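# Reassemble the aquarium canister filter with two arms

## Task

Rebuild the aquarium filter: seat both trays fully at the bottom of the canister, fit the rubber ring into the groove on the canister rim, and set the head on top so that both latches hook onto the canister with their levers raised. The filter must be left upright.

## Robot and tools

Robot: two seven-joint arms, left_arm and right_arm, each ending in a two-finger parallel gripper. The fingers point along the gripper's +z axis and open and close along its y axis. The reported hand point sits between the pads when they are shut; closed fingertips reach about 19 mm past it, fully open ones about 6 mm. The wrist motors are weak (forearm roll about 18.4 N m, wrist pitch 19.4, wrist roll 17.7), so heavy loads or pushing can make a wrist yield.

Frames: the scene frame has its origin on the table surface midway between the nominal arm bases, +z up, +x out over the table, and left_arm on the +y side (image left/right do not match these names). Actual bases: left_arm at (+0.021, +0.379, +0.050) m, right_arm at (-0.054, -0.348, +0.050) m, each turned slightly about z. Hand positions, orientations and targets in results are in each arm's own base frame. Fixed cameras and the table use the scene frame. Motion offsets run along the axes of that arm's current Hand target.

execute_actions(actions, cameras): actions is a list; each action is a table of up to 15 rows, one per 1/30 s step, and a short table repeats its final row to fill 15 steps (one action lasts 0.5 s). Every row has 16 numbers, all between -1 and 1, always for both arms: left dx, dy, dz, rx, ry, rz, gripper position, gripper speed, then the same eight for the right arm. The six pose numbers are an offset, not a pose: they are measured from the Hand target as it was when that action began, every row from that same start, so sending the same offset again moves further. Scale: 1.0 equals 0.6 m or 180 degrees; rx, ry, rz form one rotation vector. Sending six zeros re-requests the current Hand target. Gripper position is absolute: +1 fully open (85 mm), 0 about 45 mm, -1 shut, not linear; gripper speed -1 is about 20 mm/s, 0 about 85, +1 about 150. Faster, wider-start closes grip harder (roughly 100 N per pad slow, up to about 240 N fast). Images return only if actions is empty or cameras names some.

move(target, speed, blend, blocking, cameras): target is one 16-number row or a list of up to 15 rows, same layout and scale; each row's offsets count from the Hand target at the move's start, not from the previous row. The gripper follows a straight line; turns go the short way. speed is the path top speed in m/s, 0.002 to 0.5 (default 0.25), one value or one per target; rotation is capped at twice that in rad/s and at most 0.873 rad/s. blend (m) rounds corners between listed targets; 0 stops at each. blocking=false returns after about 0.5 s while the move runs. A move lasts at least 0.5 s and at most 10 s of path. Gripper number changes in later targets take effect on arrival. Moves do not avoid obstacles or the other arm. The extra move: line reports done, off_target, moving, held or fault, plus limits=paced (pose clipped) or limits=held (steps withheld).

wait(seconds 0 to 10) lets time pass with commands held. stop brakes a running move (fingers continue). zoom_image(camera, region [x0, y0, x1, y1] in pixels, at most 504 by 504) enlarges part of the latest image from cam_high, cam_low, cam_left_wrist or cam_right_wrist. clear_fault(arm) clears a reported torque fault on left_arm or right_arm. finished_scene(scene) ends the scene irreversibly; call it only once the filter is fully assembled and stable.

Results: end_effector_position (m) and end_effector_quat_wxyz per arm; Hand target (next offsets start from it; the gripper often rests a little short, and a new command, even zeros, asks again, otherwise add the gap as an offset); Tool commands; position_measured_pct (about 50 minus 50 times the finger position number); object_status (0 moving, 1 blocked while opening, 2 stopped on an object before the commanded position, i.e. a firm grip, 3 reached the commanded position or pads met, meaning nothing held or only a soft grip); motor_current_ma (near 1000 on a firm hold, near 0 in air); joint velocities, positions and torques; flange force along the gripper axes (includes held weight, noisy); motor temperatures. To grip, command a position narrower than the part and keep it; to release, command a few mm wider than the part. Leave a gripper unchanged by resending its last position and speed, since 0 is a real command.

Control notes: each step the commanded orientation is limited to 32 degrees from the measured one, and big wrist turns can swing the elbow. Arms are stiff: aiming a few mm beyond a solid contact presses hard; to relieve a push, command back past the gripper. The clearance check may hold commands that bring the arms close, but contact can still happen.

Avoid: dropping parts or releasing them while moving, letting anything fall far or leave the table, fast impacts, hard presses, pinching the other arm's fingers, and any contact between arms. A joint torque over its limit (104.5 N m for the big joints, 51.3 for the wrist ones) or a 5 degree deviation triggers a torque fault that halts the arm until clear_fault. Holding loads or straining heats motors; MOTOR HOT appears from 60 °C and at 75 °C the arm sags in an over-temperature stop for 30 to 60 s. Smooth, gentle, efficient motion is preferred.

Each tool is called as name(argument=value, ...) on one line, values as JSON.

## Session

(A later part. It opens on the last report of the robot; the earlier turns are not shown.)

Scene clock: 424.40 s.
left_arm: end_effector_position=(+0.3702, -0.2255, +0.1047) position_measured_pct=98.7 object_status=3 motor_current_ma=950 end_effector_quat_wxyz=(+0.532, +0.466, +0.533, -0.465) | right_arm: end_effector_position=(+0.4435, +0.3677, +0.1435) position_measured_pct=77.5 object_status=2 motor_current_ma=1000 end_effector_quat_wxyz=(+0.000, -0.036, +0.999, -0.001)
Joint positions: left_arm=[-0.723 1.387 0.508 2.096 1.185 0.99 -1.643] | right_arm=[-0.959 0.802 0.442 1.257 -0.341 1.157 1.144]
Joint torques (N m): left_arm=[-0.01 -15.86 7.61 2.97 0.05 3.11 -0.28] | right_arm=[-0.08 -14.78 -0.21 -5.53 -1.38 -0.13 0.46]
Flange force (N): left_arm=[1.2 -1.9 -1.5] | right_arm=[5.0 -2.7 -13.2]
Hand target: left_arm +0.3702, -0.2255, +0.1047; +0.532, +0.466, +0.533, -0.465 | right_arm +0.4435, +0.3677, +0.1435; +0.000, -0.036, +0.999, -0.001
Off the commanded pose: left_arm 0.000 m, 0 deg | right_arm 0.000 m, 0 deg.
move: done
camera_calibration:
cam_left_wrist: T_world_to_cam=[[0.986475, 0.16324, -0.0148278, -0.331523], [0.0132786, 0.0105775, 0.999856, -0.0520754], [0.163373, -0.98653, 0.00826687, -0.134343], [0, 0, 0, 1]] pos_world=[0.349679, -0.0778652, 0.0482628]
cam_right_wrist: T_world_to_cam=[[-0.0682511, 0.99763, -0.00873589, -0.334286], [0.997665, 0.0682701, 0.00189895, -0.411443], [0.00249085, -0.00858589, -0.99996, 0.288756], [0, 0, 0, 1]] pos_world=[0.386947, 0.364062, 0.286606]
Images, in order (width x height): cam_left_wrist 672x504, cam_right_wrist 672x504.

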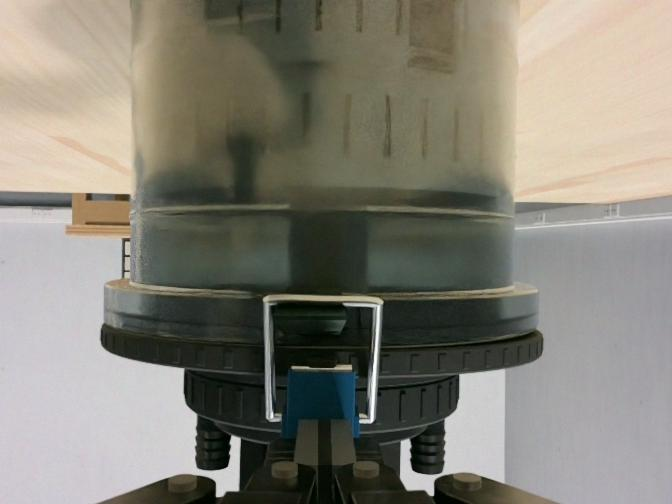

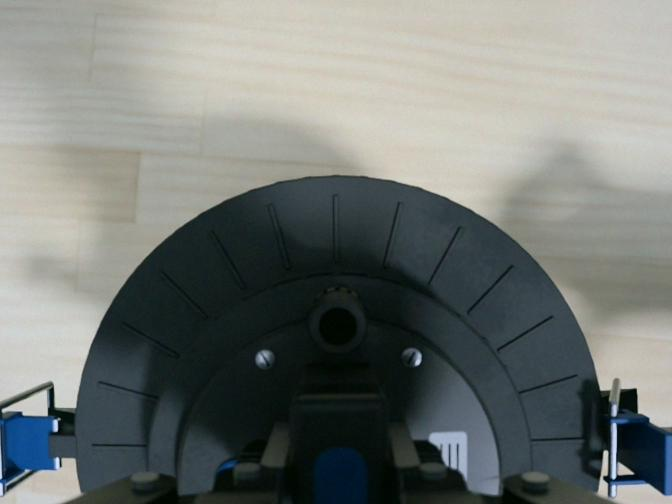

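move(target=[0,0,0.0075,0,0,0,-1,-0.5,0,0,0,0,0,0,-0.6,-1], speed=0.02, cameras=["cam_right_wrist"])

zoom_image(camera="cam_right_wrist", region=[552, 350, 672, 494])

move(target=[0,0,0.0067,0,0,0,-1,-0.5,0,0,0,0,0,0,-0.6,-1], speed=0.02, cameras=["cam_left_wrist","cam_right_wrist"])

zoom_image(camera="cam_right_wrist", region=[552, 350, 672, 494])

zoom_image(camera="cam_left_wrist", region=[180, 270, 460, 444])

Scene clock: 427.40 s.
left_arm: end_effector_position=(+0.3708, -0.2299, +0.1047) position_measured_pct=98.7 object_status=3 motor_current_ma=950 end_effector_quat_wxyz=(+0.532, +0.466, +0.533, -0.465) | right_arm: end_effector_position=(+0.4436, +0.3675, +0.1435) position_measured_pct=77.5 object_status=2 motor_current_ma=1000 end_effector_quat_wxyz=(+0.000, -0.036, +0.999, -0.001)
Joint positions: left_arm=[-0.716 1.39 0.514 2.097 1.197 0.983 -1.651] | right_arm=[-0.959 0.802 0.442 1.257 -0.341 1.157 1.144]
Joint torques (N m): left_arm=[8.87 -12.51 11.77 4.89 0.04 1.58 -0.02] | right_arm=[-9.63 -12.97 -8.74 -10.36 -5.96 -3.24 0.66]
Flange force (N): left_arm=[-2.5 -1.8 -28.4] | right_arm=[6.2 -23.5 -20.5]
Hand target: left_arm +0.3708, -0.2300, +0.1047; +0.532, +0.466, +0.533, -0.465 | right_arm +0.4435, +0.3677, +0.1435; +0.000, -0.036, +0.999, -0.001
Off the commanded pose: left_arm 0.000 m, 0 deg | right_arm 0.000 m, 0 deg.
move: done
camera_calibration:
cam_right_wrist: T_world_to_cam=[[-0.0679498, 0.997649, -0.00893149, -0.334246], [0.997686, 0.0679692, 0.0018892, -0.411431], [0.00249182, -0.00878245, -0.999958, 0.288826], [0, 0, 0, 1]] pos_world=[0.387047, 0.363962, 0.286606]
Images, in order (width x height): cam_right_wrist 672x504.

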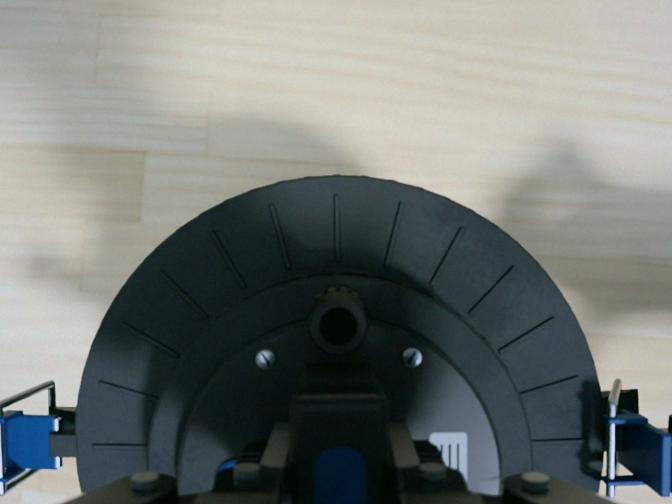

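Scaled by 3.500.

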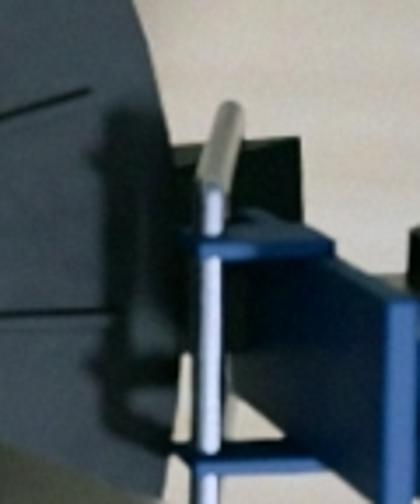

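Scene clock: 428.13 s.
left_arm: end_effector_position=(+0.3714, -0.2339, +0.1047) position_measured_pct=98.7 object_status=3 motor_current_ma=950 end_effector_quat_wxyz=(+0.532, +0.466, +0.533, -0.465) | right_arm: end_effector_position=(+0.4436, +0.3675, +0.1435) position_measured_pct=77.5 object_status=2 motor_current_ma=1000 end_effector_quat_wxyz=(+0.000, -0.036, +0.999, -0.001)
Joint positions: left_arm=[-0.709 1.393 0.52 2.098 1.208 0.977 -1.658] | right_arm=[-0.959 0.801 0.442 1.257 -0.341 1.157 1.144]
Joint torques (N m): left_arm=[18.95 -8.43 16.69 7.1 0.12 0.66 -0.25] | right_arm=[-22.74 -10.43 -20.44 -16.36 -12.8 -7.31 0.8]
Flange force (N): left_arm=[-7.3 0.0 -59.3] | right_arm=[6.1 -51.1 -31.3]
Hand target: left_arm +0.3714, -0.2339, +0.1047; +0.532, +0.466, +0.533, -0.465 | right_arm +0.4435, +0.3677, +0.1435; +0.000, -0.036, +0.999, -0.001
Off the commanded pose: left_arm 0.000 m, 0 deg | right_arm 0.000 m, 0 deg.
move: done
camera_calibration:
cam_left_wrist: T_world_to_cam=[[0.986456, 0.163354, -0.014813, -0.33132], [0.0132789, 0.0104792, 0.999857, -0.0520113], [0.163486, -0.986512, 0.00816808, -0.142859], [0, 0, 0, 1]] pos_world=[0.350879, -0.0862651, 0.0482629]
cam_right_wrist: T_world_to_cam=[[-0.0679515, 0.997649, -0.00883853, -0.334273], [0.997685, 0.0679716, 0.00199575, -0.411463], [0.00259183, -0.00868246, -0.999959, 0.288751], [0, 0, 0, 1]] pos_world=[0.387047, 0.363962, 0.286606]
Images, in order (width x height): cam_left_wrist 672x504, cam_right_wrist 672x504.

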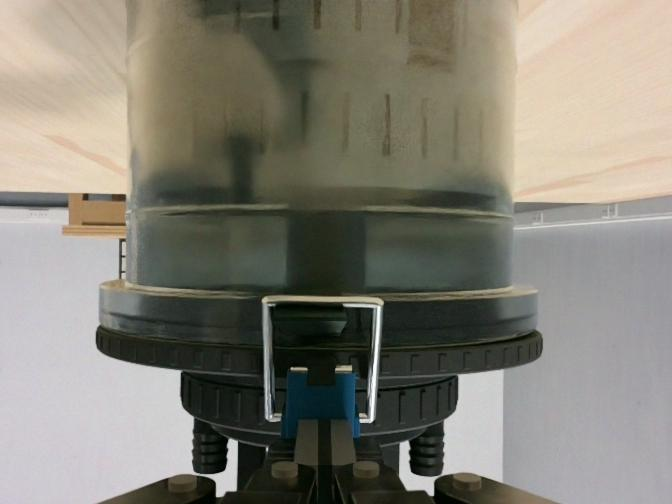

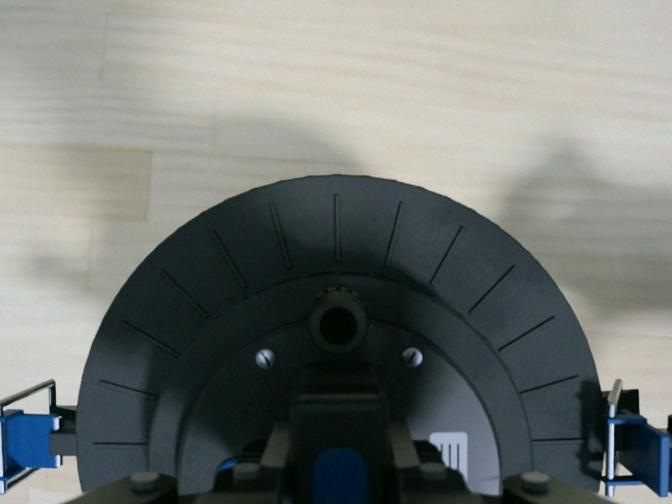

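Scaled by 3.500.

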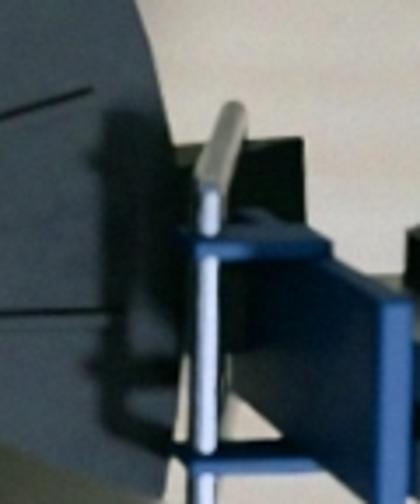

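Scaled by 1.800.

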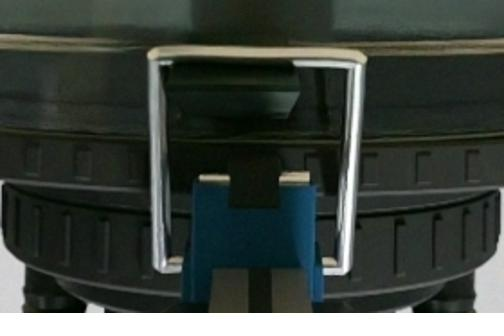

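move(target=[0,0,-0.0167,0,0,0,-1,-0.5,0,0,0,0,0,0,-0.6,-1], speed=0.03, cameras=[])

move(target=[0,0,-0.05,0,0,0,-1,-0.5,0,0,0,0,0,0,-0.6,-1], speed=0.08, cameras=["cam_left_wrist","cam_right_wrist"])

zoom_image(camera="cam_right_wrist", region=[552, 350, 672, 494])

zoom_image(camera="cam_left_wrist", region=[180, 270, 460, 444])

Scene clock: 429.47 s.
left_arm: end_effector_position=(+0.3700, -0.2240, +0.1047) position_measured_pct=98.7 object_status=3 motor_current_ma=950 end_effector_quat_wxyz=(+0.532, +0.466, +0.533, -0.465) | right_arm: end_effector_position=(+0.4434, +0.3679, +0.1435) position_measured_pct=77.5 object_status=2 motor_current_ma=1000 end_effector_quat_wxyz=(+0.000, -0.036, +0.999, +0.000)
Joint positions: left_arm=[-0.726 1.386 0.506 2.095 1.181 0.992 -1.641] | right_arm=[-0.959 0.802 0.442 1.257 -0.341 1.157 1.144]
Joint torques (N m): left_arm=[0.02 -15.7 7.67 3.07 0.11 3.17 -0.21] | right_arm=[-0.22 -15.04 -0.18 -6.1 -1.6 -0.43 0.42]
Flange force (N): left_arm=[1.2 -1.9 -1.8] | right_arm=[5.9 -3.8 -12.9]
Hand target: left_arm +0.3700, -0.2240, +0.1047; +0.532, +0.466, +0.533, -0.465 | right_arm +0.4435, +0.3677, +0.1435; +0.000, -0.036, +0.999, -0.001
Off the commanded pose: left_arm 0.000 m, 0 deg | right_arm 0.000 m, 0 deg.
move: done
No camera images: "cameras" was empty.

Scene clock: 430.33 s.
left_arm: end_effector_position=(+0.3660, -0.1943, +0.1048) position_measured_pct=98.7 object_status=3 motor_current_ma=950 end_effector_quat_wxyz=(+0.532, +0.466, +0.533, -0.465) | right_arm: end_effector_position=(+0.4435, +0.3677, +0.1435) position_measured_pct=77.5 object_status=2 motor_current_ma=1000 end_effector_quat_wxyz=(+0.000, -0.036, +0.999, -0.001)
Joint positions: left_arm=[-0.777 1.363 0.464 2.08 1.1 1.043 -1.592] | right_arm=[-0.959 0.802 0.442 1.257 -0.341 1.157 1.144]
Joint torques (N m): left_arm=[-0.22 -16.12 6.86 2.82 -0.13 3.18 -0.15] | right_arm=[0.67 -14.75 0.43 -5.74 -1.11 -0.41 0.4]
Flange force (N): left_arm=[1.1 -2.6 0.9] | right_arm=[6.4 -2.3 -13.3]
Hand target: left_arm +0.3660, -0.1943, +0.1048; +0.532, +0.466, +0.533, -0.465 | right_arm +0.4435, +0.3677, +0.1435; +0.000, -0.036, +0.999, -0.001
Off the commanded pose: left_arm 0.000 m, 0 deg | right_arm 0.000 m, 0 deg.
move: done
camera_calibration:
cam_left_wrist: T_world_to_cam=[[0.986475, 0.16324, -0.0148278, -0.332455], [0.0132786, 0.0105775, 0.999856, -0.0524486], [0.163373, -0.98653, 0.00826687, -0.102977], [0, 0, 0, 1]] pos_world=[0.345479, -0.0467652, 0.0483628]
cam_right_wrist: T_world_to_cam=[[-0.0682511, 0.99763, -0.00873589, -0.334286], [0.997665, 0.0682701, 0.00189895, -0.411443], [0.00249085, -0.00858589, -0.99996, 0.288756], [0, 0, 0, 1]] pos_world=[0.386947, 0.364062, 0.286606]
Images, in order (width x height): cam_left_wrist 672x504, cam_right_wrist 672x504.

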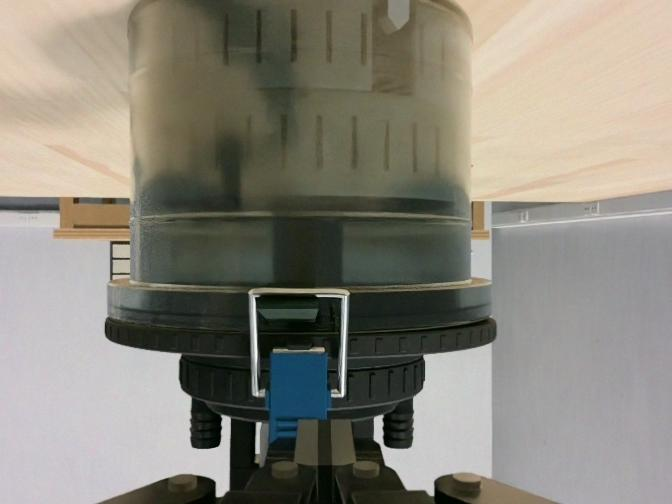

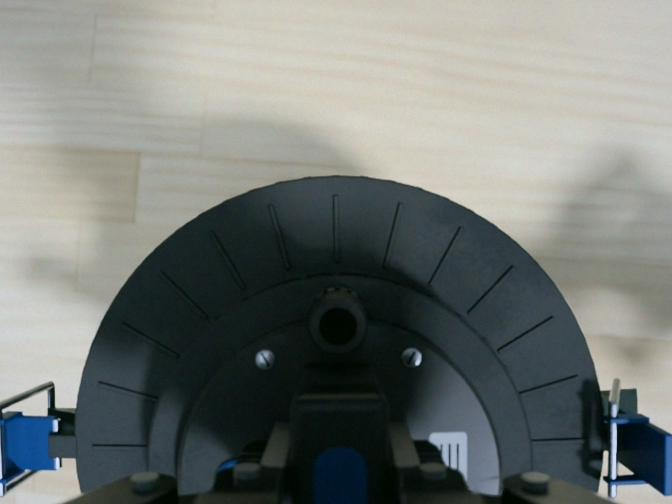

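Scaled by 3.500.

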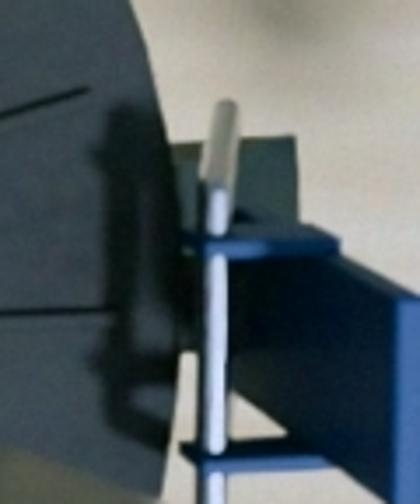

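Scaled by 1.800.

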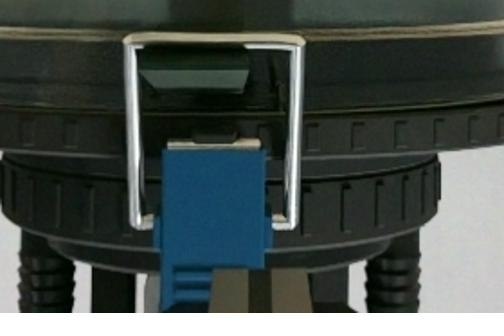

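move(target=[0,0,0.053,0,0,0,-1,-0.5,0,0,0,0,0,0,-0.6,-1], speed=0.05, cameras=[])

move(target=[0,0,0,0,0,0,-1,-0.5,0,0,-0.0015,0,0,0,0.1,-0.7], speed=0.05, cameras=["cam_right_wrist","cam_left_wrist"])

Scene clock: 433.30 s.
left_arm: end_effector_position=(+0.3703, -0.2257, +0.1047) position_measured_pct=98.7 object_status=3 motor_current_ma=950 end_effector_quat_wxyz=(+0.532, +0.466, +0.533, -0.465) | right_arm: end_effector_position=(+0.4435, +0.3677, +0.1435) position_measured_pct=77.5 object_status=2 motor_current_ma=1000 end_effector_quat_wxyz=(+0.000, -0.036, +0.999, -0.001)
Joint positions: left_arm=[-0.723 1.387 0.509 2.096 1.185 0.989 -1.644] | right_arm=[-0.959 0.802 0.442 1.257 -0.341 1.157 1.144]
Joint torques (N m): left_arm=[-0.12 -15.81 7.83 2.98 0.12 3.13 -0.15] | right_arm=[0.65 -14.73 0.46 -5.76 -1.1 -0.4 0.39]
Flange force (N): left_arm=[1.5 -2.3 -1.6] | right_arm=[6.5 -2.4 -13.2]
Hand target: left_arm +0.3703, -0.2258, +0.1047; +0.532, +0.466, +0.533, -0.465 | right_arm +0.4435, +0.3677, +0.1435; +0.000, -0.036, +0.999, -0.001
Off the commanded pose: left_arm 0.000 m, 0 deg | right_arm 0.000 m, 0 deg.
move: done
No camera images: "cameras" was empty.

Scene clock: 434.30 s.
left_arm: end_effector_position=(+0.3703, -0.2258, +0.1047) position_measured_pct=98.7 object_status=3 motor_current_ma=950 end_effector_quat_wxyz=(+0.532, +0.466, +0.533, -0.465) | right_arm: end_effector_position=(+0.4435, +0.3677, +0.1444) position_measured_pct=45.0 object_status=0 motor_current_ma=0 end_effector_quat_wxyz=(+0.000, -0.036, +0.999, -0.001)
Joint positions: left_arm=[-0.723 1.387 0.509 2.096 1.185 0.989 -1.644] | right_arm=[-0.959 0.801 0.442 1.256 -0.341 1.159 1.144]
Joint torques (N m): left_arm=[0.39 -15.68 7.97 3.21 0.15 3.09 -0.25] | right_arm=[-0.37 -21.09 1.59 -9 -0.41 -0.08 0.39]
Flange force (N): left_arm=[1.5 -1.6 -3.2] | right_arm=[5.6 -4.0 -0.5]
Hand target: left_arm +0.3703, -0.2258, +0.1047; +0.532, +0.466, +0.533, -0.465 | right_arm +0.4435, +0.3677, +0.1444; +0.000, -0.036, +0.999, -0.001
Off the commanded pose: left_arm 0.000 m, 0 deg | right_arm 0.000 m, 0 deg.
move: done
camera_calibration:
cam_left_wrist: T_world_to_cam=[[0.986491, 0.163142, -0.0148265, -0.331585], [0.0132783, 0.0105762, 0.999856, -0.0521736], [0.163275, -0.986546, 0.00826709, -0.134624], [0, 0, 0, 1]] pos_world=[0.349779, -0.0781652, 0.0483628]
cam_right_wrist: T_world_to_cam=[[-0.0682514, 0.99763, -0.00874272, -0.334276], [0.997665, 0.0682713, 0.00199871, -0.411474], [0.00259085, -0.00858589, -0.99996, 0.289617], [0, 0, 0, 1]] pos_world=[0.386948, 0.364062, 0.287506]
Images, in order (width x height): cam_left_wrist 672x504, cam_right_wrist 672x504.

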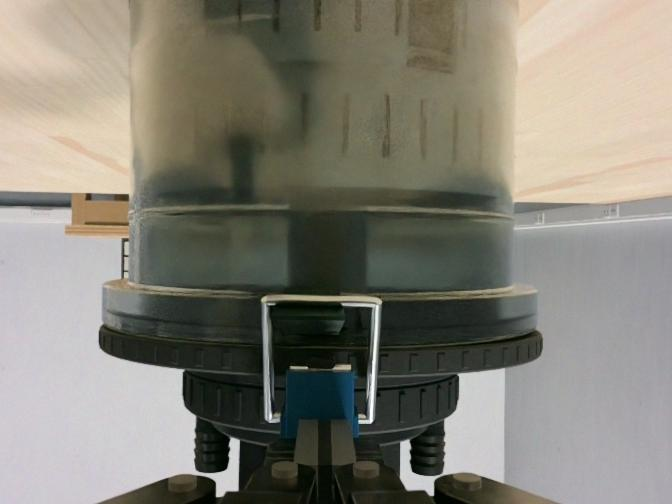

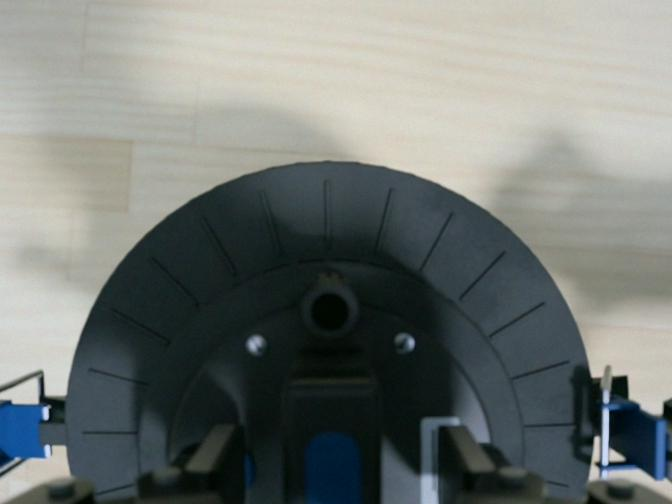

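move(target=[[0,0,0,0,0,0,-1,-0.5,0,0,-0.26,0,0,0,0.1,-0.7],[0,0,0,0,0,0,-1,-0.5,0.071,-0.4422,-0.226,-0.3849,-0.3849,-0.3849,0.1,-0.7]], speed=[0.15,0.2], cameras=["all"])

Scene clock: 443.30 s.
left_arm: end_effector_position=(+0.3703, -0.2258, +0.1047) position_measured_pct=98.7 object_status=3 motor_current_ma=950 end_effector_quat_wxyz=(+0.532, +0.466, +0.533, -0.465) | right_arm: end_effector_position=(+0.4200, +0.1002, +0.2803) position_measured_pct=45.0 object_status=3 motor_current_ma=0 end_effector_quat_wxyz=(+0.482, -0.518, +0.482, +0.517)
Joint positions: left_arm=[-0.723 1.387 0.509 2.096 1.185 0.989 -1.644] | right_arm=[0.343 0.892 0.08 1.711 -1.191 1.852 4.241]
Joint torques (N m): left_arm=[0.38 -15.59 7.99 3.16 0.08 3.1 -0.17] | right_arm=[-0.43 -18.44 -2.52 -5.27 -1.72 2.52 0.45]
Flange force (N): left_arm=[1.2 -2.1 -2.9] | right_arm=[-2.8 7.4 1.8]
Hand target: left_arm +0.3703, -0.2258, +0.1047; +0.532, +0.466, +0.533, -0.465 | right_arm +0.4200, +0.1002, +0.2803; +0.482, -0.518, +0.482, +0.517
Off the commanded pose: left_arm 0.000 m, 0 deg | right_arm 0.000 m, 0 deg.
move: done
camera_calibration:
cam_left_wrist: T_world_to_cam=[[0.986491, 0.163142, -0.0148265, -0.331585], [0.0132783, 0.0105762, 0.999856, -0.0521736], [0.163275, -0.986546, 0.00826709, -0.134624], [0, 0, 0, 1]] pos_world=[0.349779, -0.0781652, 0.0483628]
cam_right_wrist: T_world_to_cam=[[-0.997949, -0.0639245, 0.00327991, 0.425611], [0.00332799, -0.000645651, 0.999994, -0.225257], [-0.063922, 0.997955, 0.000857067, 0.0697761], [0, 0, 0, 1]] pos_world=[0.429949, -0.0425718, 0.2238]

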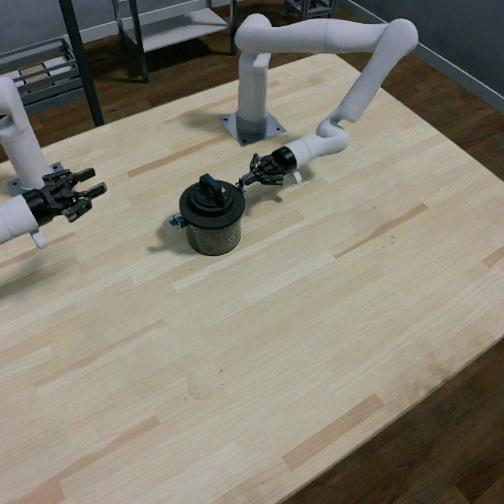

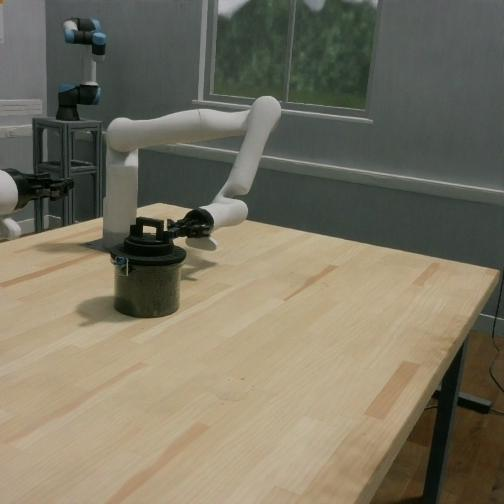

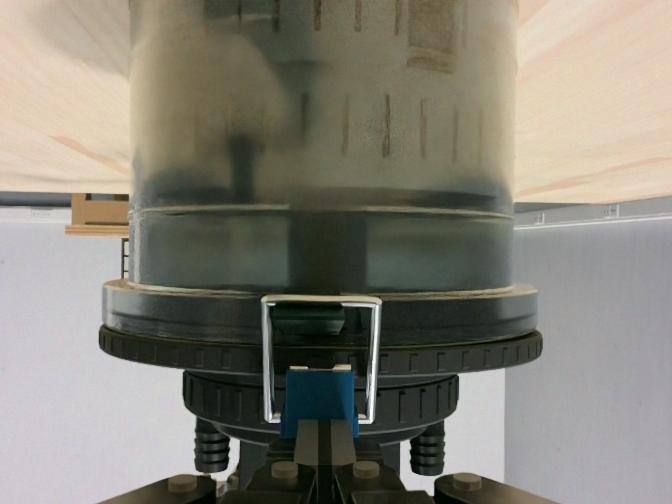

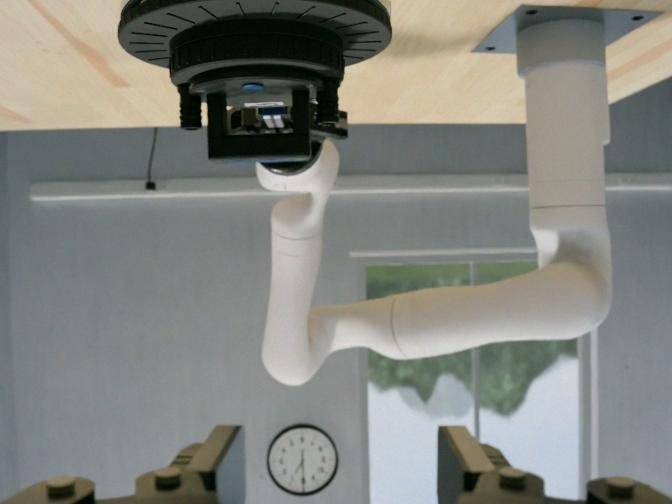

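move(target=[[0,0,0,0,0,0,-1,-0.5,0.3255,-0.072,0.03,0,0,0,-1,-0.5],[0,0,0,0,0,0,-1,-0.5,0.3255,-0.072,0.1418,0,0,0,-1,-0.5]], speed=0.15, blend=[0.04,0], cameras=["cam_right_wrist","cam_low","cam_high"])

zoom_image(camera="cam_right_wrist", region=[220, 200, 460, 400])

Scene clock: 446.17 s.
left_arm: end_effector_position=(+0.3703, -0.2258, +0.1047) position_measured_pct=98.7 object_status=3 motor_current_ma=950 end_effector_quat_wxyz=(+0.532, +0.466, +0.533, -0.465) | right_arm: end_effector_position=(+0.4570, +0.1879, +0.0849) position_measured_pct=98.7 object_status=3 motor_current_ma=1000 end_effector_quat_wxyz=(+0.481, -0.518, +0.482, +0.517)
Joint positions: left_arm=[-0.723 1.387 0.509 2.096 1.185 0.989 -1.644] | right_arm=[0.201 1.324 0 1.539 -1.308 1.644 4.444]
Joint torques (N m): left_arm=[0.34 -15.75 8.02 3.17 0.11 3.06 -0.25] | right_arm=[-0.6 -20.55 -3.79 -3.24 -1.01 2.93 0.42]
Flange force (N): left_arm=[1.6 -1.8 -3.1] | right_arm=[-4.8 5.6 -0.5]
Hand target: left_arm +0.3703, -0.2258, +0.1047; +0.532, +0.466, +0.533, -0.465 | right_arm +0.4570, +0.1879, +0.0849; +0.482, -0.518, +0.482, +0.517
Off the commanded pose: left_arm 0.000 m, 0 deg | right_arm 0.000 m, 0 deg.
move: done; blend cut to 0.0335 m at target 1
camera_calibration:
cam_right_wrist: T_world_to_cam=[[-0.997949, -0.0639245, 0.00327991, 0.468776], [0.00332799, -0.000645651, 0.999994, -0.0299243], [-0.063922, 0.997955, 0.000857067, -0.0151121], [0, 0, 0, 1]] pos_world=[0.466949, 0.0450282, 0.0283995]
Images, in order (width x height): cam_high 504x504, cam_low 504x504, cam_right_wrist 672x504.

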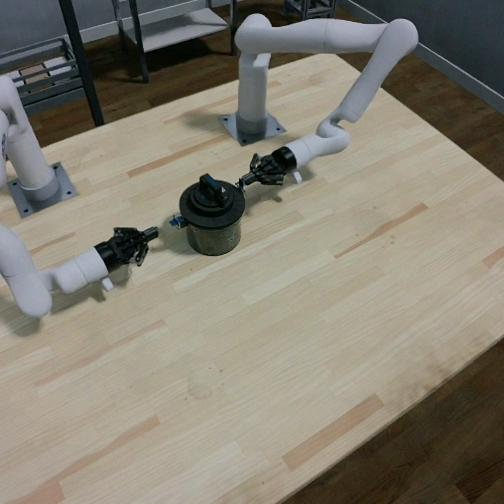

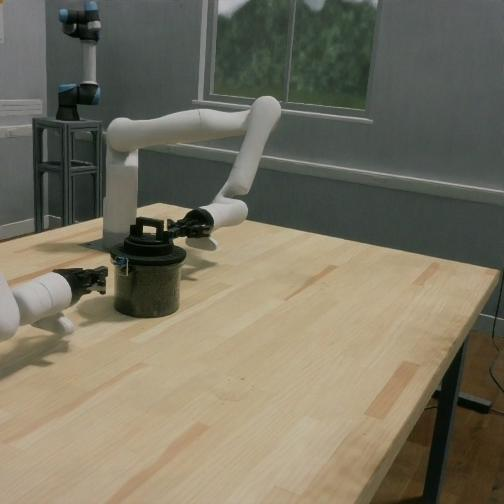

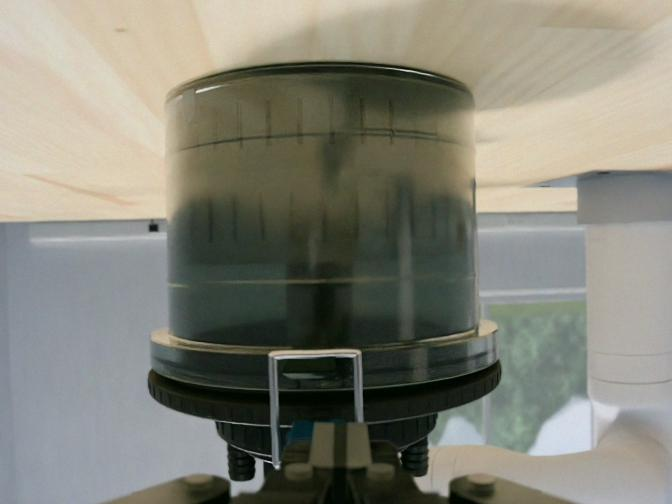

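Scaled by 2.100.

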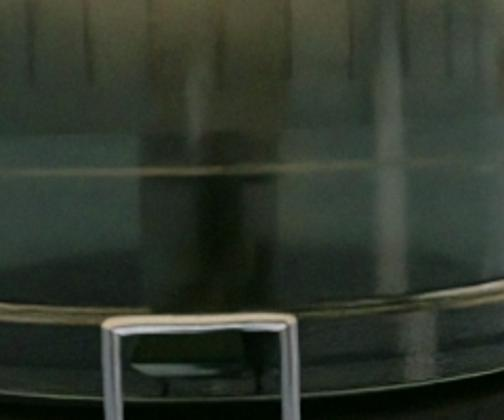

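move(target=[[0,0,0,0,0,0,-1,-0.5,0.0283,-0.0138,0,0,0,0,-1,-0.5],[0,0,0,0,0,0,-1,-0.5,0.0283,-0.0138,0.035,0,0,0,-1,-0.5]], speed=[0.08,0.06], cameras=["cam_right_wrist","cam_low","cam_high"])

zoom_image(camera="cam_right_wrist", region=[200, 330, 480, 504])

zoom_image(camera="cam_low", region=[80, 230, 150, 300])

Scene clock: 448.97 s.
left_arm: end_effector_position=(+0.3703, -0.2258, +0.1047) position_measured_pct=98.7 object_status=3 motor_current_ma=950 end_effector_quat_wxyz=(+0.532, +0.466, +0.533, -0.465) | right_arm: end_effector_position=(+0.4637, +0.2094, +0.0679) position_measured_pct=98.7 object_status=3 motor_current_ma=1000 end_effector_quat_wxyz=(+0.482, -0.518, +0.482, +0.517)
Joint positions: left_arm=[-0.723 1.387 0.509 2.096 1.185 0.989 -1.644] | right_arm=[0.167 1.364 -0.019 1.505 -1.339 1.615 4.443]
Joint torques (N m): left_arm=[0.31 -15.67 8 3.04 0.08 3.09 -0.22] | right_arm=[-0.23 -20.73 -3.76 -3.38 -1.11 2.66 0.42]
Flange force (N): left_arm=[1.2 -2.2 -2.8] | right_arm=[-5.3 5.6 -0.5]
Hand target: left_arm +0.3703, -0.2258, +0.1047; +0.532, +0.466, +0.533, -0.465 | right_arm +0.4637, +0.2095, +0.0679; +0.482, -0.518, +0.482, +0.517
Off the commanded pose: left_arm 0.000 m, 0 deg | right_arm 0.000 m, 0 deg.
move: done
camera_calibration:
cam_right_wrist: T_world_to_cam=[[-0.997949, -0.0639244, 0.00327392, 0.476992], [0.00332201, -0.000646009, 0.999994, -0.0129303], [-0.063922, 0.997955, 0.000857042, -0.0361189], [0, 0, 0, 1]] pos_world=[0.473749, 0.0665282, 0.0113995]
Images, in order (width x height): cam_high 504x504, cam_low 504x504, cam_right_wrist 672x504.

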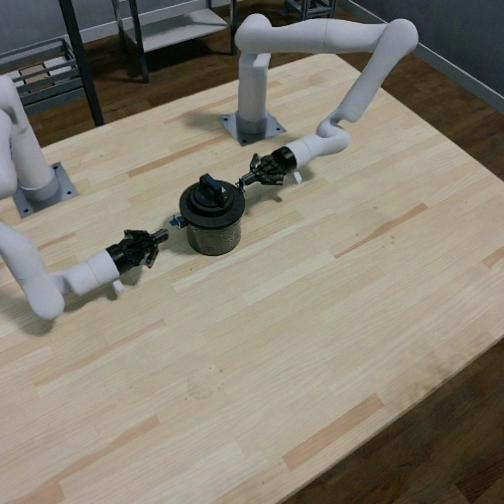

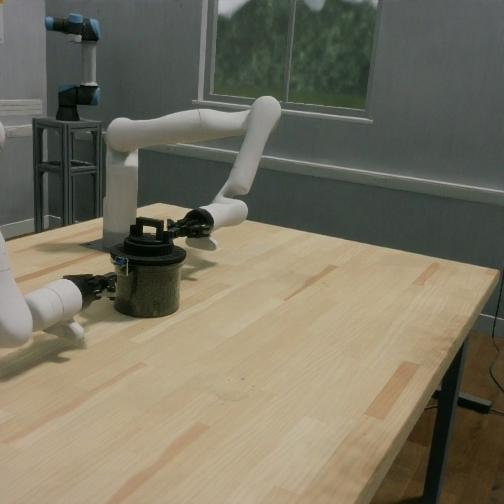

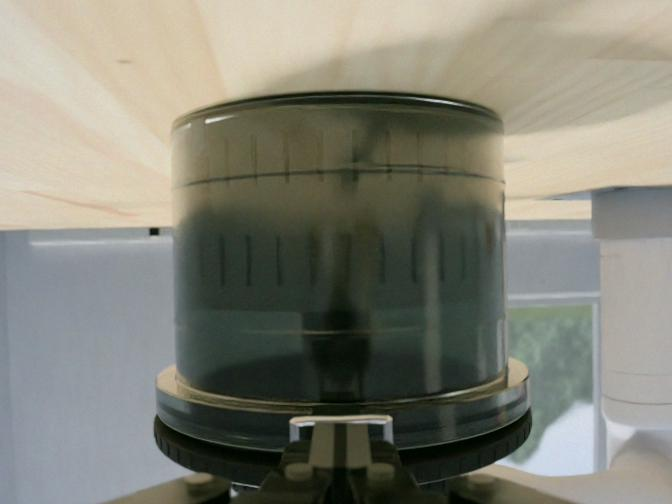

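Scaled by 1.800.

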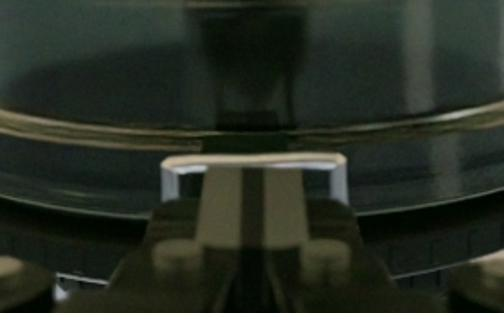

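Scaled by 7.200.

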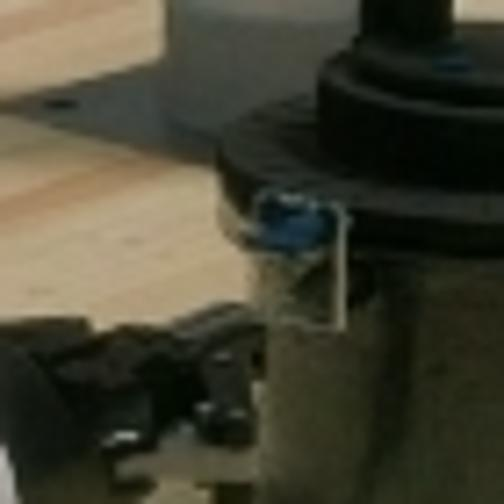

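move(target=[0,0,0,0,0,0,-1,-0.5,0,0,0.0283,0,0,0,-1,-0.5], speed=0.04, cameras=["cam_right_wrist","cam_low"])

zoom_image(camera="cam_right_wrist", region=[200, 330, 480, 504])

zoom_image(camera="cam_low", region=[90, 230, 150, 290])

Scene clock: 450.40 s.
left_arm: end_effector_position=(+0.3703, -0.2258, +0.1047) position_measured_pct=98.7 object_status=3 motor_current_ma=950 end_effector_quat_wxyz=(+0.532, +0.466, +0.533, -0.465) | right_arm: end_effector_position=(+0.4625, +0.2263, +0.0679) position_measured_pct=98.7 object_status=3 motor_current_ma=1000 end_effector_quat_wxyz=(+0.482, -0.518, +0.482, +0.517)
Joint positions: left_arm=[-0.723 1.387 0.509 2.096 1.185 0.989 -1.644] | right_arm=[0.143 1.361 -0.033 1.521 -1.361 1.592 4.452]
Joint torques (N m): left_arm=[0.46 -15.66 7.94 3.17 0.11 3.11 -0.21] | right_arm=[-0.18 -20.7 -3.87 -3.37 -0.98 3.02 0.35]
Flange force (N): left_arm=[1.4 -1.9 -3.1] | right_arm=[-5.2 5.9 0.0]
Hand target: left_arm +0.3703, -0.2258, +0.1047; +0.532, +0.466, +0.533, -0.465 | right_arm +0.4625, +0.2264, +0.0679; +0.482, -0.518, +0.482, +0.517
Off the commanded pose: left_arm 0.000 m, 0 deg | right_arm 0.000 m, 0 deg.
move: done
camera_calibration:
cam_right_wrist: T_world_to_cam=[[-0.997943, -0.064024, 0.00327272, 0.476887], [0.00332088, -0.000645678, 0.999994, -0.0129148], [-0.0640216, 0.997948, 0.000856965, -0.0531133], [0, 0, 0, 1]] pos_world=[0.472548, 0.0835282, 0.0113995]
Images, in order (width x height): cam_low 504x504, cam_right_wrist 672x504.

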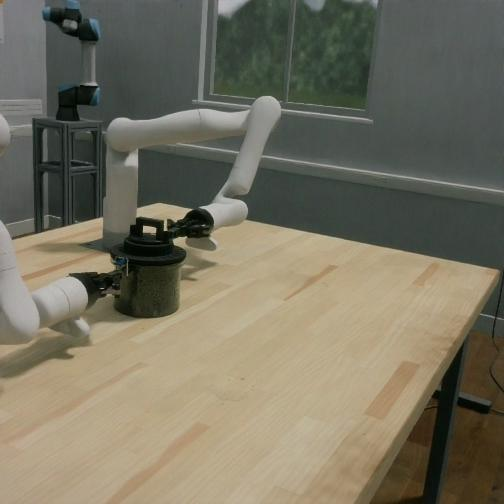

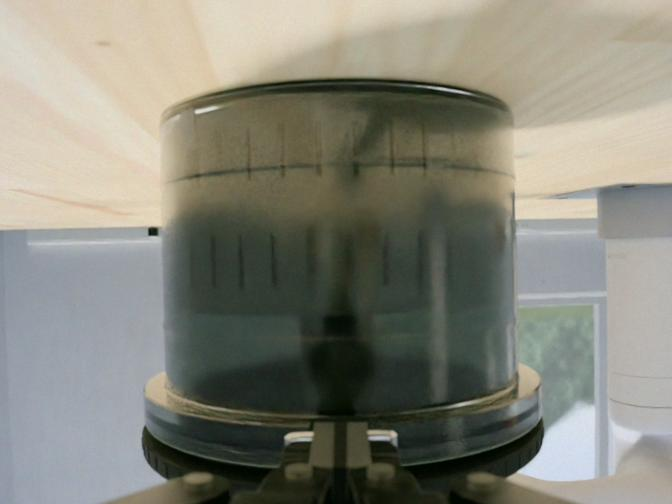

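Scaled by 1.800.

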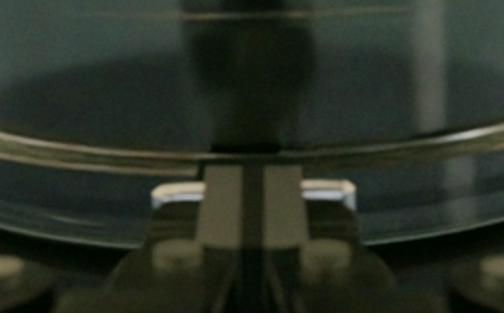

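Scaled by 8.400.

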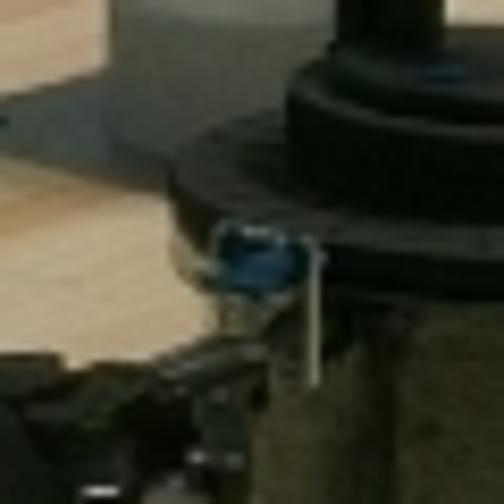

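move(target=[0,0,0,0,0,0,-1,-0.5,-0.0167,0,0,0,0,0,-1,-0.5], speed=0.03, cameras=["cam_low"])

zoom_image(camera="cam_low", region=[90, 230, 150, 290])

move(target=[0,0,0,0,0,0,-1,-0.5,-0.01,0,0,0,0,0,-1,-0.5], speed=0.02, cameras=["cam_low","cam_right_wrist"])

zoom_image(camera="cam_low", region=[90, 230, 150, 290])

zoom_image(camera="cam_right_wrist", region=[200, 330, 480, 504])

Scene clock: 452.07 s.
left_arm: end_effector_position=(+0.3703, -0.2258, +0.1047) position_measured_pct=98.7 object_status=3 motor_current_ma=950 end_effector_quat_wxyz=(+0.532, +0.466, +0.533, -0.465) | right_arm: end_effector_position=(+0.4625, +0.2264, +0.0778) position_measured_pct=98.7 object_status=3 motor_current_ma=1000 end_effector_quat_wxyz=(+0.482, -0.518, +0.482, +0.517)
Joint positions: left_arm=[-0.723 1.387 0.509 2.096 1.185 0.989 -1.644] | right_arm=[0.143 1.338 -0.033 1.537 -1.362 1.593 4.445]
Joint torques (N m): left_arm=[0.41 -15.73 8.01 3.15 0.09 3.09 -0.21] | right_arm=[-0.36 -20.76 -4.02 -3.39 -1.15 2.73 0.41]
Flange force (N): left_arm=[1.5 -2.1 -3.0] | right_arm=[-4.8 5.5 -1.0]
Hand target: left_arm +0.3703, -0.2258, +0.1047; +0.532, +0.466, +0.533, -0.465 | right_arm +0.4625, +0.2264, +0.0779; +0.482, -0.518, +0.482, +0.517
Off the commanded pose: left_arm 0.000 m, 0 deg | right_arm 0.000 m, 0 deg.
move: done
Images, in order (width x height): cam_low 504x504.

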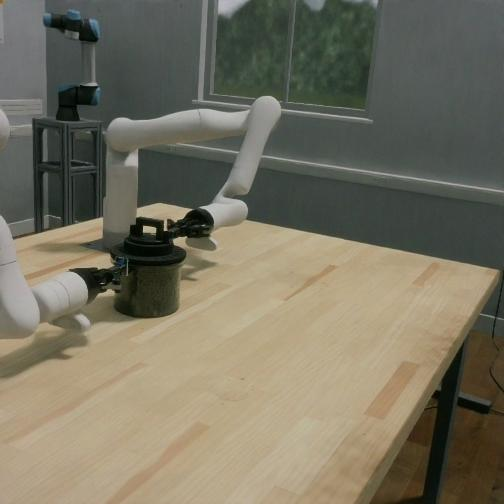

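Scaled by 8.400.

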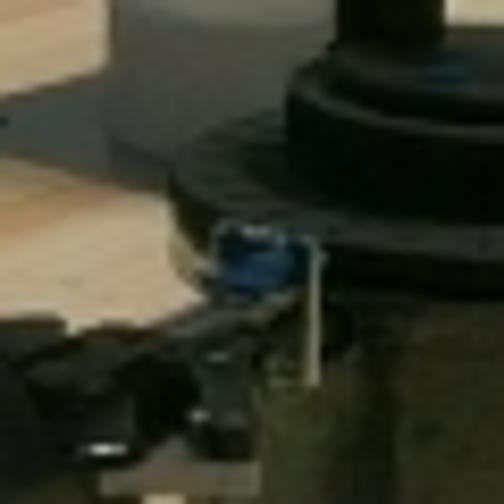

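Scene clock: 452.80 s.
left_arm: end_effector_position=(+0.3703, -0.2258, +0.1047) position_measured_pct=98.7 object_status=3 motor_current_ma=950 end_effector_quat_wxyz=(+0.532, +0.466, +0.533, -0.465) | right_arm: end_effector_position=(+0.4625, +0.2264, +0.0838) position_measured_pct=98.7 object_status=3 motor_current_ma=1000 end_effector_quat_wxyz=(+0.482, -0.518, +0.482, +0.517)
Joint positions: left_arm=[-0.723 1.387 0.509 2.096 1.185 0.989 -1.644] | right_arm=[0.143 1.324 -0.034 1.547 -1.363 1.594 4.441]
Joint torques (N m): left_arm=[0.87 -15.56 8.6 3.58 -0.01 3.29 -0.22] | right_arm=[-0.17 -21.46 -4.47 -3.47 -1.35 3.28 0.39]
Flange force (N): left_arm=[2.1 -1.6 -4.4] | right_arm=[-3.0 5.6 -0.7]
Hand target: left_arm +0.3703, -0.2258, +0.1047; +0.532, +0.466, +0.533, -0.465 | right_arm +0.4625, +0.2264, +0.0839; +0.482, -0.518, +0.482, +0.517
Off the commanded pose: left_arm 0.000 m, 0 deg | right_arm 0.000 m, 0 deg.
move: done
camera_calibration:
cam_right_wrist: T_world_to_cam=[[-0.997943, -0.064024, 0.00327272, 0.476841], [0.00332088, -0.000645678, 0.999994, -0.0288147], [-0.0640216, 0.997948, 0.000856965, -0.0532267], [0, 0, 0, 1]] pos_world=[0.472548, 0.0836282, 0.0272995]
Images, in order (width x height): cam_low 504x504, cam_right_wrist 672x504.

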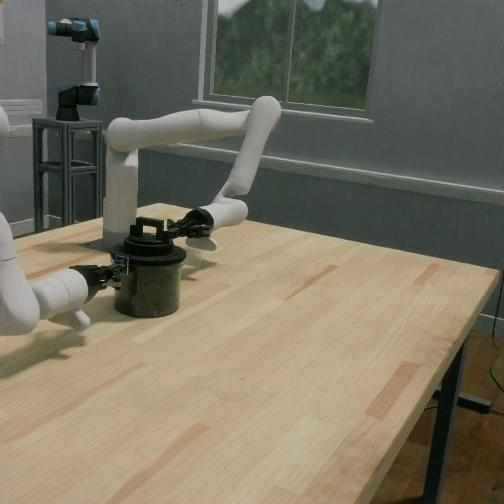

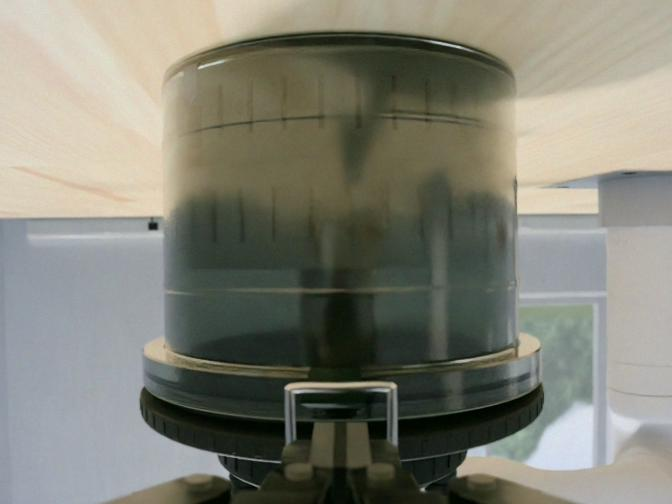

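Scaled by 8.400.

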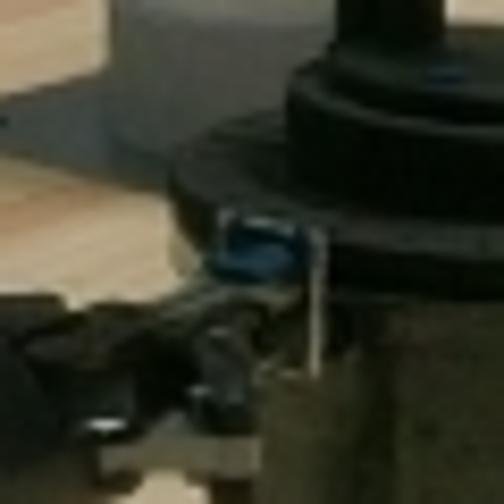

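Scaled by 1.800.

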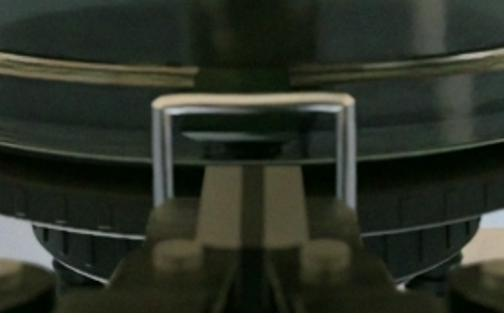

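move(target=[0,0,0,0,0,0,-1,-0.5,-0.01,0,0,0,0,0,-1,-0.5], speed=0.02, cameras=[])

move(target=[0,0,0,0,0,0,-1,-0.5,-0.01,0,0,0,0,0,-1,-0.5], speed=0.02, cameras=["cam_low","cam_right_wrist"])

zoom_image(camera="cam_low", region=[90, 230, 150, 290])

zoom_image(camera="cam_right_wrist", region=[200, 330, 480, 504])

Scene clock: 454.10 s.
left_arm: end_effector_position=(+0.3703, -0.2258, +0.1047) position_measured_pct=98.7 object_status=3 motor_current_ma=950 end_effector_quat_wxyz=(+0.532, +0.466, +0.533, -0.465) | right_arm: end_effector_position=(+0.4625, +0.2264, +0.0898) position_measured_pct=98.7 object_status=3 motor_current_ma=1000 end_effector_quat_wxyz=(+0.481, -0.518, +0.482, +0.517)
Joint positions: left_arm=[-0.723 1.387 0.509 2.096 1.185 0.989 -1.644] | right_arm=[0.143 1.311 -0.034 1.555 -1.363 1.595 4.436]
Joint torques (N m): left_arm=[0.07 -15.79 7.7 2.99 0.09 3.03 -0.23] | right_arm=[-0.34 -22.44 -5.21 -3.33 -1.51 4.01 0.39]
Flange force (N): left_arm=[1.2 -2.0 -2.0] | right_arm=[-0.3 4.8 -1.1]
Hand target: left_arm +0.3703, -0.2258, +0.1047; +0.532, +0.466, +0.533, -0.465 | right_arm +0.4625, +0.2264, +0.0899; +0.482, -0.518, +0.482, +0.517
Off the commanded pose: left_arm 0.000 m, 0 deg | right_arm 0.000 m, 0 deg.
move: done
No camera images: "cameras" was empty.

Scene clock: 454.83 s.
left_arm: end_effector_position=(+0.3703, -0.2258, +0.1047) position_measured_pct=98.7 object_status=3 motor_current_ma=950 end_effector_quat_wxyz=(+0.532, +0.466, +0.533, -0.465) | right_arm: end_effector_position=(+0.4625, +0.2264, +0.0958) position_measured_pct=98.7 object_status=3 motor_current_ma=1000 end_effector_quat_wxyz=(+0.482, -0.518, +0.482, +0.517)
Joint positions: left_arm=[-0.723 1.387 0.509 2.096 1.185 0.989 -1.644] | right_arm=[0.143 1.297 -0.034 1.564 -1.364 1.596 4.431]
Joint torques (N m): left_arm=[0.84 -15.63 8.74 3.69 -0.02 3.43 -0.26] | right_arm=[-1.03 -23.68 -6.75 -3.52 -1.86 5.06 0.4]
Flange force (N): left_arm=[2.6 -1.3 -4.4] | right_arm=[2.7 5.4 -2.5]
Hand target: left_arm +0.3703, -0.2258, +0.1047; +0.532, +0.466, +0.533, -0.465 | right_arm +0.4625, +0.2264, +0.0959; +0.482, -0.518, +0.482, +0.517
Off the commanded pose: left_arm 0.000 m, 0 deg | right_arm 0.000 m, 0 deg.
move: done
camera_calibration:
cam_right_wrist: T_world_to_cam=[[-0.997949, -0.0639244, 0.00327392, 0.476797], [0.00332201, -0.000646009, 0.999994, -0.0408151], [-0.063922, 0.997955, 0.000857042, -0.0532846], [0, 0, 0, 1]] pos_world=[0.472549, 0.0836282, 0.0392995]
Images, in order (width x height): cam_low 504x504, cam_right_wrist 672x504.

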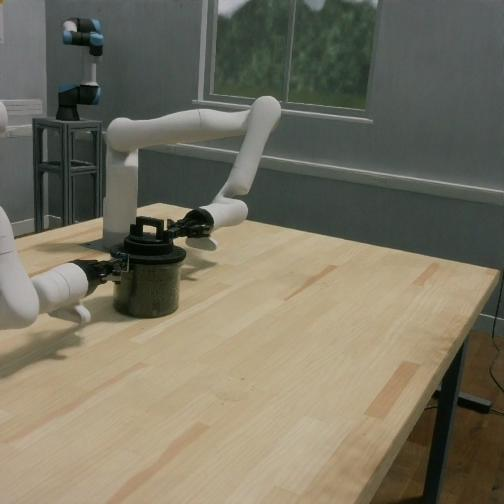

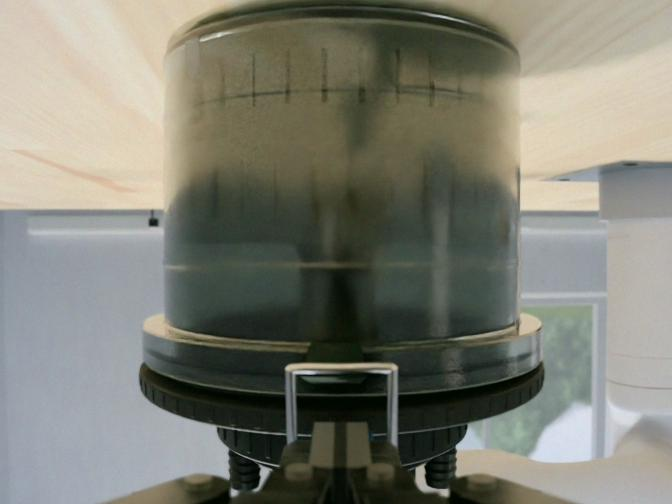

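Scaled by 8.400.

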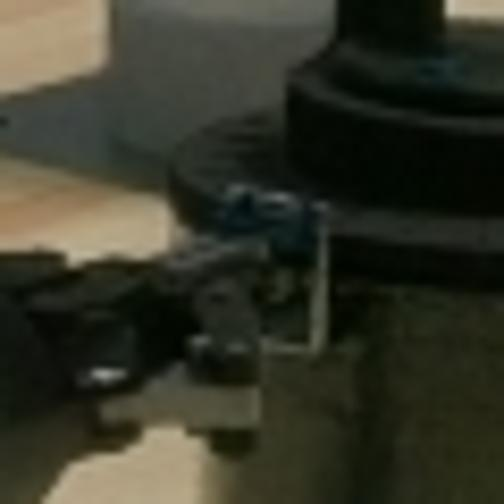

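Scaled by 1.800.

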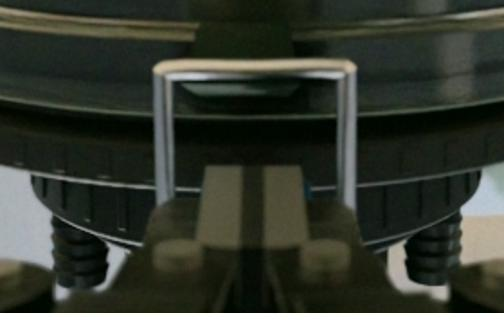

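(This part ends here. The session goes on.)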